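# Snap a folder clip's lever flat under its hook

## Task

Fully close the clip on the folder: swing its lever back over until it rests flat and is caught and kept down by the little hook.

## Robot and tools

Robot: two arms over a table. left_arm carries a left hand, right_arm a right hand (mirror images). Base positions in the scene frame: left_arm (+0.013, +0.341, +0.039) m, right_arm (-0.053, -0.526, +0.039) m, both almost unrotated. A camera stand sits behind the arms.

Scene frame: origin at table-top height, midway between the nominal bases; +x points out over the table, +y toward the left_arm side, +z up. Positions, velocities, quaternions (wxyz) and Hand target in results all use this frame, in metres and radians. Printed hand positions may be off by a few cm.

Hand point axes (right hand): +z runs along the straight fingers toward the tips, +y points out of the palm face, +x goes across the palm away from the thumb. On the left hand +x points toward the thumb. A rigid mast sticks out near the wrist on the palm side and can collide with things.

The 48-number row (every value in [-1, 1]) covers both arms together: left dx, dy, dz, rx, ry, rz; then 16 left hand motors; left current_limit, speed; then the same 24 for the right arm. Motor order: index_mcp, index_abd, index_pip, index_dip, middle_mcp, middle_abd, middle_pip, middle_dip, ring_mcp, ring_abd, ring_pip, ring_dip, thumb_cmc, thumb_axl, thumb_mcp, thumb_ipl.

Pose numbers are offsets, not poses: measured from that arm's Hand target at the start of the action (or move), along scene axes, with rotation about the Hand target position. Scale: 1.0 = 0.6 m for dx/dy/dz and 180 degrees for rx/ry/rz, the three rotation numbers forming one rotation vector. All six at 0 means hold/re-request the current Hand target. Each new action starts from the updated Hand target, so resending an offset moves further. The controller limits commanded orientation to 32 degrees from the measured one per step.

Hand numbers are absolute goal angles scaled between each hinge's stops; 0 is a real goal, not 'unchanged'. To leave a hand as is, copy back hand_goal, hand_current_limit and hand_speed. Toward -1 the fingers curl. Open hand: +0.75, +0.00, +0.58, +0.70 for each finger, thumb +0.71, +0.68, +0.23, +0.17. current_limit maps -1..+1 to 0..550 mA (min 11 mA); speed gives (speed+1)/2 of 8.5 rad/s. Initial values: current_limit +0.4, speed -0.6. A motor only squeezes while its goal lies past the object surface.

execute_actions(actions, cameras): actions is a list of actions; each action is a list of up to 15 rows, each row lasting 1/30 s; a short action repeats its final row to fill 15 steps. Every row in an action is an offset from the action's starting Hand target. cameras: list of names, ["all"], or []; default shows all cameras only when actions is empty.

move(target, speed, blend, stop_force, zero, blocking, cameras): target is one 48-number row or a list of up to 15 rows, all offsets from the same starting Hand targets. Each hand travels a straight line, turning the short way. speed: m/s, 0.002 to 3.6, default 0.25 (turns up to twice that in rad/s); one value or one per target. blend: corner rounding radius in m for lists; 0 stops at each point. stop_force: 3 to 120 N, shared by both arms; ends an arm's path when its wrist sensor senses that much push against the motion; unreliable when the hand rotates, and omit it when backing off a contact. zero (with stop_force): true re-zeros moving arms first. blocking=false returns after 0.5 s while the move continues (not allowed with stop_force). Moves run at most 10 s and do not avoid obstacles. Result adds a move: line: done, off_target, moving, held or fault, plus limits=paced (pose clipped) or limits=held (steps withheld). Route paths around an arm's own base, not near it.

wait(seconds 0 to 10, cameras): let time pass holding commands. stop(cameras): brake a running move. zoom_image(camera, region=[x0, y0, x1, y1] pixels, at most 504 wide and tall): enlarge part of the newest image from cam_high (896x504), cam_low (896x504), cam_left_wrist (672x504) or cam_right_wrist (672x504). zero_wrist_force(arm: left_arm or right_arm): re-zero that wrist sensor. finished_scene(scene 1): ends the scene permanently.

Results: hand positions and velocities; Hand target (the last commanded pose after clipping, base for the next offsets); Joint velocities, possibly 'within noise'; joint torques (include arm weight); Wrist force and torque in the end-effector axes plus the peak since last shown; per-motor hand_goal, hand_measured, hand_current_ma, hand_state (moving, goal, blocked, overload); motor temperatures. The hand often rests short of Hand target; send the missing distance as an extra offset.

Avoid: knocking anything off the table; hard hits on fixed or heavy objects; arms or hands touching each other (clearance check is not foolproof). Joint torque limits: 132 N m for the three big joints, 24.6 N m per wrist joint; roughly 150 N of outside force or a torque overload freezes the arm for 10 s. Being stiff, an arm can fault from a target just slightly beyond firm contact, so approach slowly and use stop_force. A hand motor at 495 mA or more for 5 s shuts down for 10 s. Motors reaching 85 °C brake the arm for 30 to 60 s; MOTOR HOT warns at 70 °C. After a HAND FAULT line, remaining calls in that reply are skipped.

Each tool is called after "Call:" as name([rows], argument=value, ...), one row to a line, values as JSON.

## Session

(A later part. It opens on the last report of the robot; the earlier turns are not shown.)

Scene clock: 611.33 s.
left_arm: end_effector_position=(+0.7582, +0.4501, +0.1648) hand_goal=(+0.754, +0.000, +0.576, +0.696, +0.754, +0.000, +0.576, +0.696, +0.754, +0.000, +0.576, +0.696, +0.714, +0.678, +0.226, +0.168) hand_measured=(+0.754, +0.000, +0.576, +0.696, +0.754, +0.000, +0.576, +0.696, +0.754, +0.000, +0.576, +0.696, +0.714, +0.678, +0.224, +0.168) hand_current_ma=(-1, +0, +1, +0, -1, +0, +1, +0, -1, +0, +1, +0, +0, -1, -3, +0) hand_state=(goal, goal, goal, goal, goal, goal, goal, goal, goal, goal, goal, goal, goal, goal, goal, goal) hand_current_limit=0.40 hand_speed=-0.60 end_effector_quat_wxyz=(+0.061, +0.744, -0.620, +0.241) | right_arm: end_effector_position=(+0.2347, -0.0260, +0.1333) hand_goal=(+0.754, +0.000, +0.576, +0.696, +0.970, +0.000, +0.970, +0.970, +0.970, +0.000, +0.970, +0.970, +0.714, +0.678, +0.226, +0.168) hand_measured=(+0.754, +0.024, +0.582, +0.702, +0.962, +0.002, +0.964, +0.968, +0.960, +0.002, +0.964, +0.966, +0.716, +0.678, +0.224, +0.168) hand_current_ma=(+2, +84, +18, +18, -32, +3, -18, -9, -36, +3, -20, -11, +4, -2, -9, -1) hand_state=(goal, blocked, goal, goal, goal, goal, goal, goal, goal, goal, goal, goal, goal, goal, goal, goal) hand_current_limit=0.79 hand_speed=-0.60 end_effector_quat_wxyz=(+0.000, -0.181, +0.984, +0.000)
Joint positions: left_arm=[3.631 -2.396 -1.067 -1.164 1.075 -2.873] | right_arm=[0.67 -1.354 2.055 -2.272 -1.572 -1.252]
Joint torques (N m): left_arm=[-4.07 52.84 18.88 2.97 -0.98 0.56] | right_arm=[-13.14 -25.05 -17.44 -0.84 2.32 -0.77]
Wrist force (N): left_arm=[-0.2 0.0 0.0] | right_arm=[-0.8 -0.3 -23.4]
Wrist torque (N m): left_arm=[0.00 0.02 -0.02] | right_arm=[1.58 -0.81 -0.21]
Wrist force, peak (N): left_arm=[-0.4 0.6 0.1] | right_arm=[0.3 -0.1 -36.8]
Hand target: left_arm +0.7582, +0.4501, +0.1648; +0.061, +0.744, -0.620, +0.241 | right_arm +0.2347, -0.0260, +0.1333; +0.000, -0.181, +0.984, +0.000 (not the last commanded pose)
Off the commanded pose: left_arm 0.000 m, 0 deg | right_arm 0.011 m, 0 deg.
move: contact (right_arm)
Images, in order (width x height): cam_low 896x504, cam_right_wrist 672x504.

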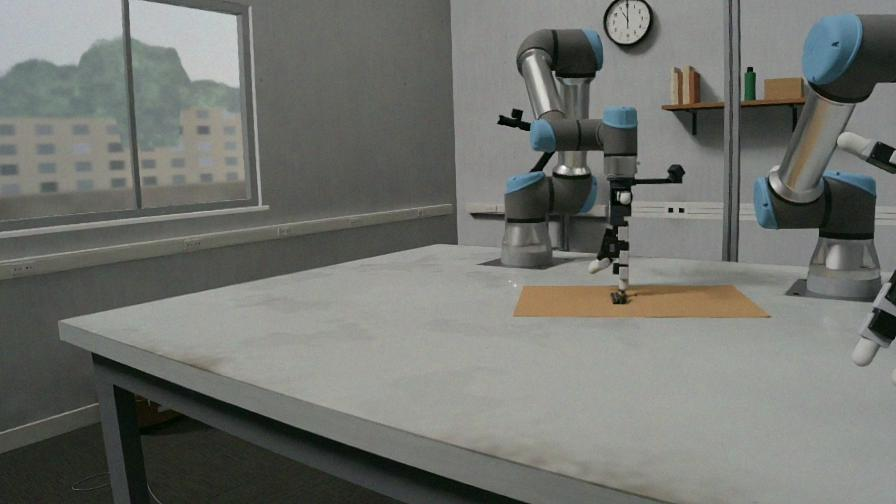

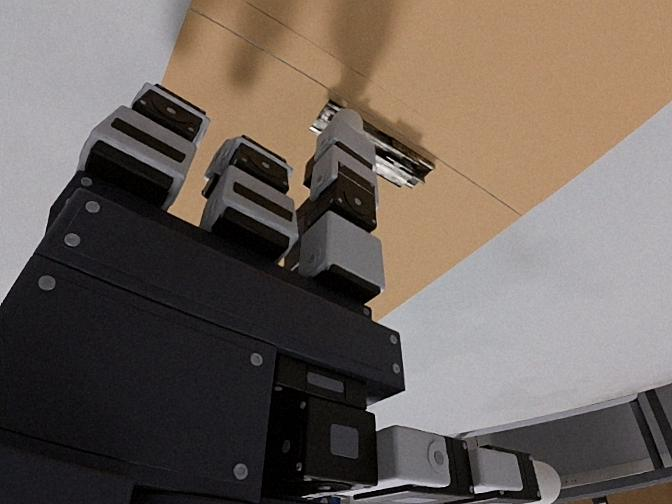

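Call:
move(target=[0,0,0,0,0,0, 0.754,0,0.576,0.696,0.754,0,0.576,0.696,0.754,0,0.576,0.696,0.714,0.678,0.226,0.168,0.4,-0.6, 0,0,0.08,0,0,0, 0.754,0,0.576,0.696,0.97,0,0.97,0.97,0.97,0,0.97,0.97,0.714,0.678,0.226,0.168,0.75,-0.6], speed=0.08, cameras=["cam_right_wrist", "cam_low"])

Call:
zoom_image(camera="cam_low", region=[585, 230, 665, 312])

Call:
zoom_image(camera="cam_right_wrist", region=[290, 20, 430, 160])

Scene clock: 619.63 s.
left_arm: end_effector_position=(+0.7582, +0.4501, +0.1648) hand_goal=(+0.754, +0.000, +0.576, +0.696, +0.754, +0.000, +0.576, +0.696, +0.754, +0.000, +0.576, +0.696, +0.714, +0.678, +0.226, +0.168) hand_measured=(+0.754, +0.000, +0.576, +0.696, +0.754, +0.000, +0.576, +0.696, +0.754, +0.000, +0.576, +0.696, +0.714, +0.678, +0.224, +0.168) hand_current_ma=(-1, +0, +1, +0, -1, +0, +1, +0, -1, +0, +1, +0, +0, -1, -3, +0) hand_state=(goal, goal, goal, goal, goal, goal, goal, goal, goal, goal, goal, goal, goal, goal, goal, goal) hand_current_limit=0.40 hand_speed=-0.60 end_effector_quat_wxyz=(+0.061, +0.744, -0.620, +0.241) | right_arm: end_effector_position=(+0.2347, -0.0260, +0.1814) hand_goal=(+0.754, +0.000, +0.576, +0.696, +0.970, +0.000, +0.970, +0.970, +0.970, +0.000, +0.970, +0.970, +0.714, +0.678, +0.226, +0.168) hand_measured=(+0.754, +0.002, +0.578, +0.698, +0.962, +0.002, +0.964, +0.968, +0.960, +0.002, +0.964, +0.966, +0.716, +0.678, +0.224, +0.168) hand_current_ma=(+1, +8, +8, +8, -32, +3, -18, -9, -36, +3, -20, -11, +4, -2, -10, -1) hand_state=(goal, goal, goal, goal, goal, goal, goal, goal, goal, goal, goal, goal, goal, goal, goal, goal) hand_current_limit=0.75 hand_speed=-0.60 end_effector_quat_wxyz=(+0.000, -0.181, +0.984, +0.000)
Joint positions: left_arm=[3.631 -2.396 -1.067 -1.164 1.075 -2.873] | right_arm=[0.67 -1.429 1.996 -2.138 -1.572 -1.252]
Joint torques (N m): left_arm=[-4.44 54.29 19.87 3.03 -0.69 0.7] | right_arm=[-7.47 -18.69 -11.48 -3.93 1.07 0.4]
Wrist force (N): left_arm=[-0.2 0.2 0.0] | right_arm=[0.1 -0.4 0.4]
Wrist torque (N m): left_arm=[0.02 0.03 -0.02] | right_arm=[-0.26 -0.13 -0.13]
Wrist force, peak (N): left_arm=[-0.2 0.5 0.3] | right_arm=[-0.8 -0.4 -23.6]
Hand target: left_arm +0.7582, +0.4501, +0.1648; +0.061, +0.744, -0.620, +0.241 | right_arm +0.2347, -0.0260, +0.1813; +0.000, -0.181, +0.984, +0.000
Off the commanded pose: left_arm 0.000 m, 0 deg | right_arm 0.000 m, 0 deg.
move: done
Images, in order (width x height): cam_low 896x504, cam_right_wrist 672x504.

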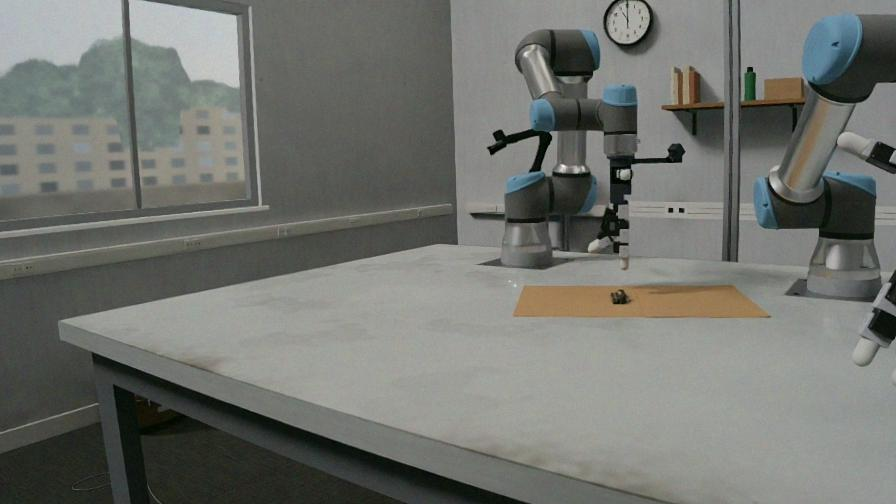

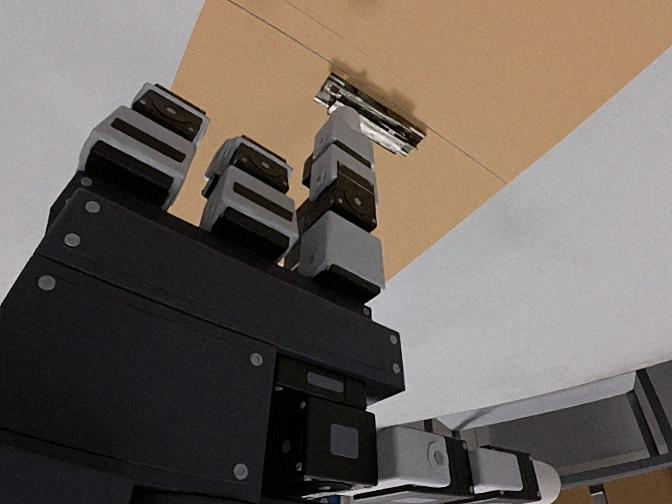

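Scaled by 6.146 from the camera's 896x504 image, which has a finer 1280x720 frame.

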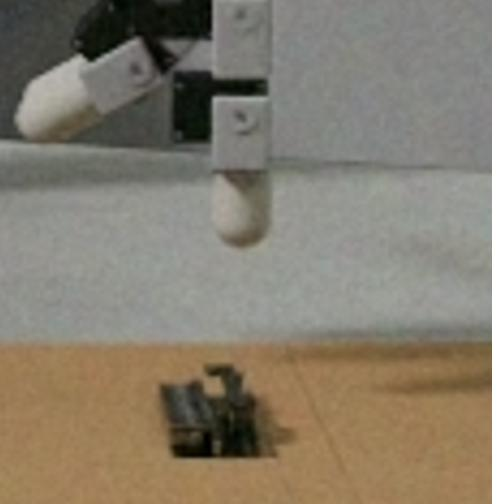

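Scaled by 3.600 from the camera's 672x504 image, which has a finer 960x720 frame.

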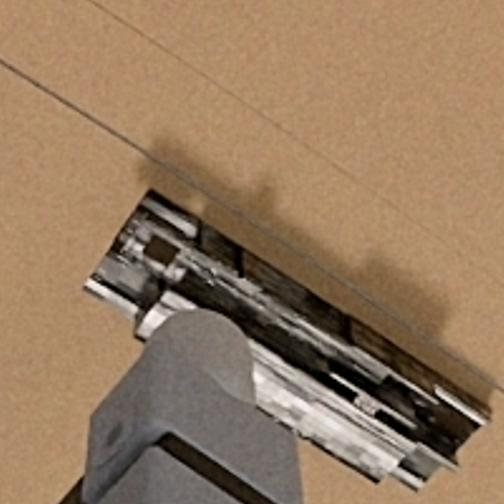

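Call:
move(target=[0,0,0,0,0,0, 0.754,0,0.576,0.696,0.754,0,0.576,0.696,0.754,0,0.576,0.696,0.714,0.678,0.226,0.168,0.4,-0.6, 0.06,0.04,0.06,0,0,0, 0.754,0,0.576,0.696,0.97,0,0.97,0.97,0.97,0,0.97,0.97,0.714,0.678,0.226,0.168,0.75,-0.6], speed=0.25, cameras=["cam_right_wrist", "cam_low", "cam_high"])

Call:
zoom_image(camera="cam_low", region=[605, 275, 637, 311])

Call:
zoom_image(camera="cam_right_wrist", region=[270, 0, 410, 130])

Call:
zoom_image(camera="cam_high", region=[380, 170, 440, 230])

Scene clock: 629.10 s.
left_arm: end_effector_position=(+0.7582, +0.4501, +0.1648) hand_goal=(+0.754, +0.000, +0.576, +0.696, +0.754, +0.000, +0.576, +0.696, +0.754, +0.000, +0.576, +0.696, +0.714, +0.678, +0.226, +0.168) hand_measured=(+0.754, +0.000, +0.576, +0.696, +0.754, +0.000, +0.576, +0.696, +0.754, +0.000, +0.576, +0.696, +0.714, +0.678, +0.224, +0.168) hand_current_ma=(-1, +0, +1, +0, -1, +0, +1, +0, -1, +0, +1, +0, +0, -1, -3, +0) hand_state=(goal, goal, goal, goal, goal, goal, goal, goal, goal, goal, goal, goal, goal, goal, goal, goal) hand_current_limit=0.40 hand_speed=-0.60 end_effector_quat_wxyz=(+0.061, +0.744, -0.620, +0.241) | right_arm: end_effector_position=(+0.2707, -0.0021, +0.2172) hand_goal=(+0.754, +0.000, +0.576, +0.696, +0.970, +0.000, +0.970, +0.970, +0.970, +0.000, +0.970, +0.970, +0.714, +0.678, +0.226, +0.168) hand_measured=(+0.754, +0.002, +0.578, +0.698, +0.962, +0.002, +0.964, +0.968, +0.960, +0.002, +0.964, +0.966, +0.716, +0.678, +0.224, +0.168) hand_current_ma=(+1, +7, +8, +8, -32, +3, -18, -9, -36, +3, -20, -11, +4, -2, -10, -1) hand_state=(goal, goal, goal, goal, goal, goal, goal, goal, goal, goal, goal, goal, goal, goal, goal, goal) hand_current_limit=0.75 hand_speed=-0.60 end_effector_quat_wxyz=(+0.000, -0.181, +0.984, +0.000)
Joint positions: left_arm=[3.631 -2.396 -1.067 -1.164 1.075 -2.873] | right_arm=[0.662 -1.38 1.833 -2.023 -1.572 -1.26]
Joint torques (N m): left_arm=[-4.06 53.92 18.57 3.07 -0.84 0.54] | right_arm=[7.39 -39.2 -23.15 -3.76 -1.19 0.24]
Wrist force (N): left_arm=[-0.1 0.1 0.0] | right_arm=[0.2 -0.5 0.3]
Wrist torque (N m): left_arm=[0.01 0.01 -0.02] | right_arm=[-0.25 -0.17 -0.05]
Wrist force, peak (N): left_arm=[-0.3 0.5 -0.3] | right_arm=[1.2 -0.8 1.0]
Hand target: left_arm +0.7582, +0.4501, +0.1648; +0.061, +0.744, -0.620, +0.241 | right_arm +0.2707, -0.0020, +0.2173; +0.000, -0.181, +0.984, +0.000
Off the commanded pose: left_arm 0.000 m, 0 deg | right_arm 0.000 m, 0 deg.
move: done
Images, in order (width x height): cam_high 896x504, cam_low 896x504, cam_right_wrist 672x504.

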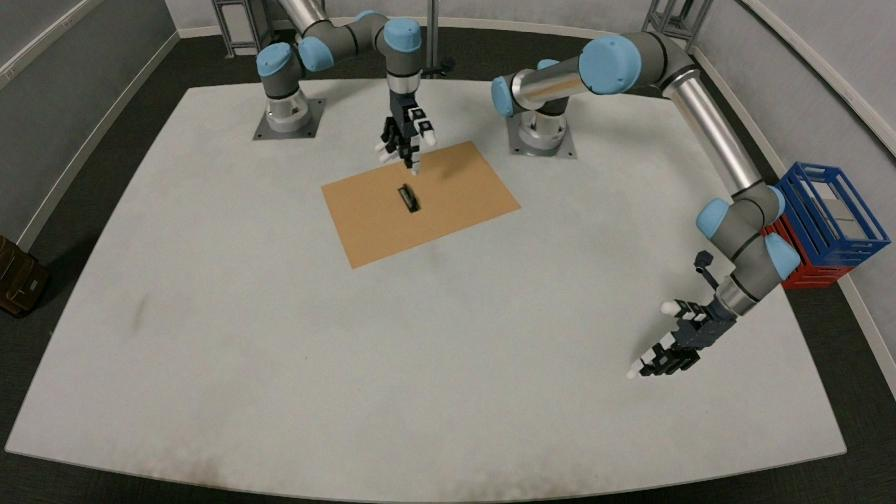

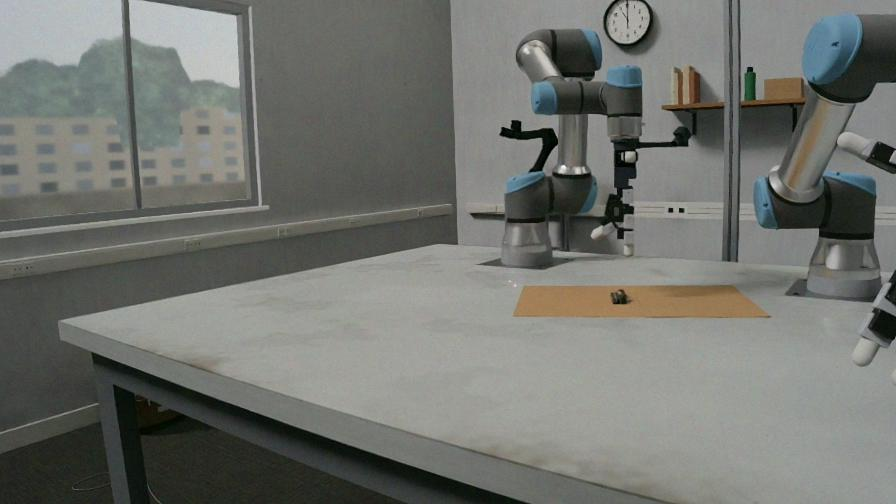

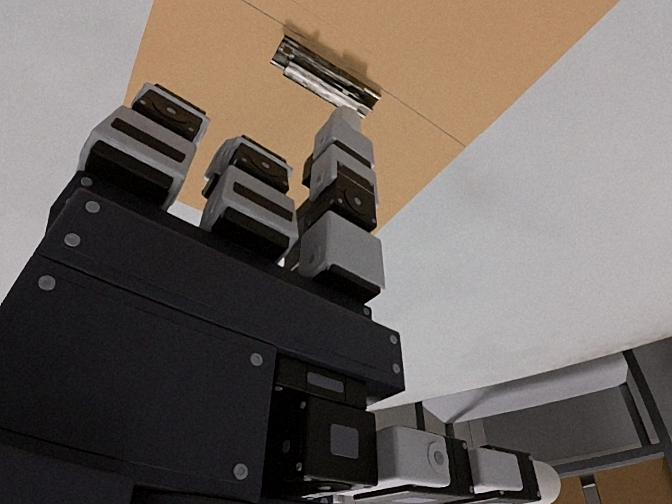

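Scaled by 14.000 from the camera's 896x504 image, which has a finer 1280x720 frame.

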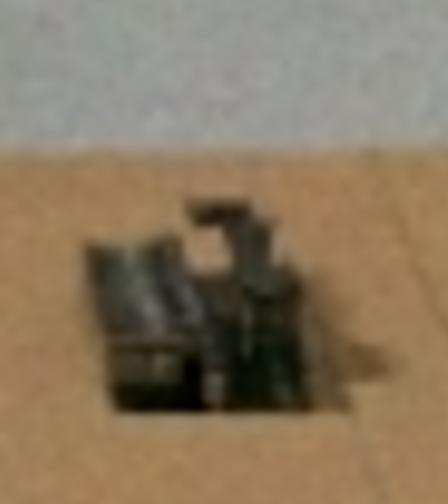

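Scaled by 3.600 from the camera's 672x504 image, which has a finer 960x720 frame.

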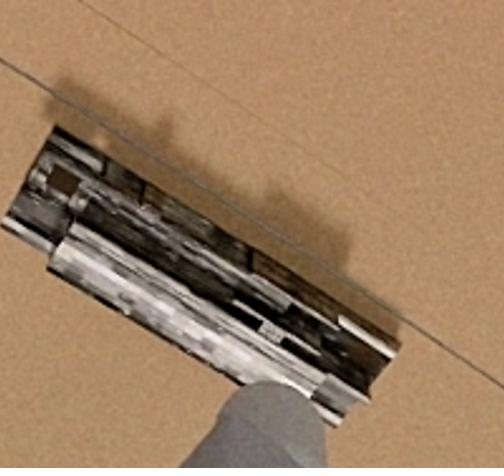

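Scaled by 8.400 from the camera's 896x504 image, which has a finer 1280x720 frame.

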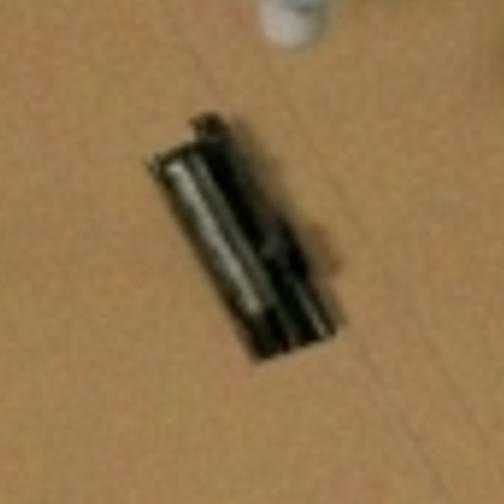

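Call:
finished_scene()

The scene is finished: the task was done.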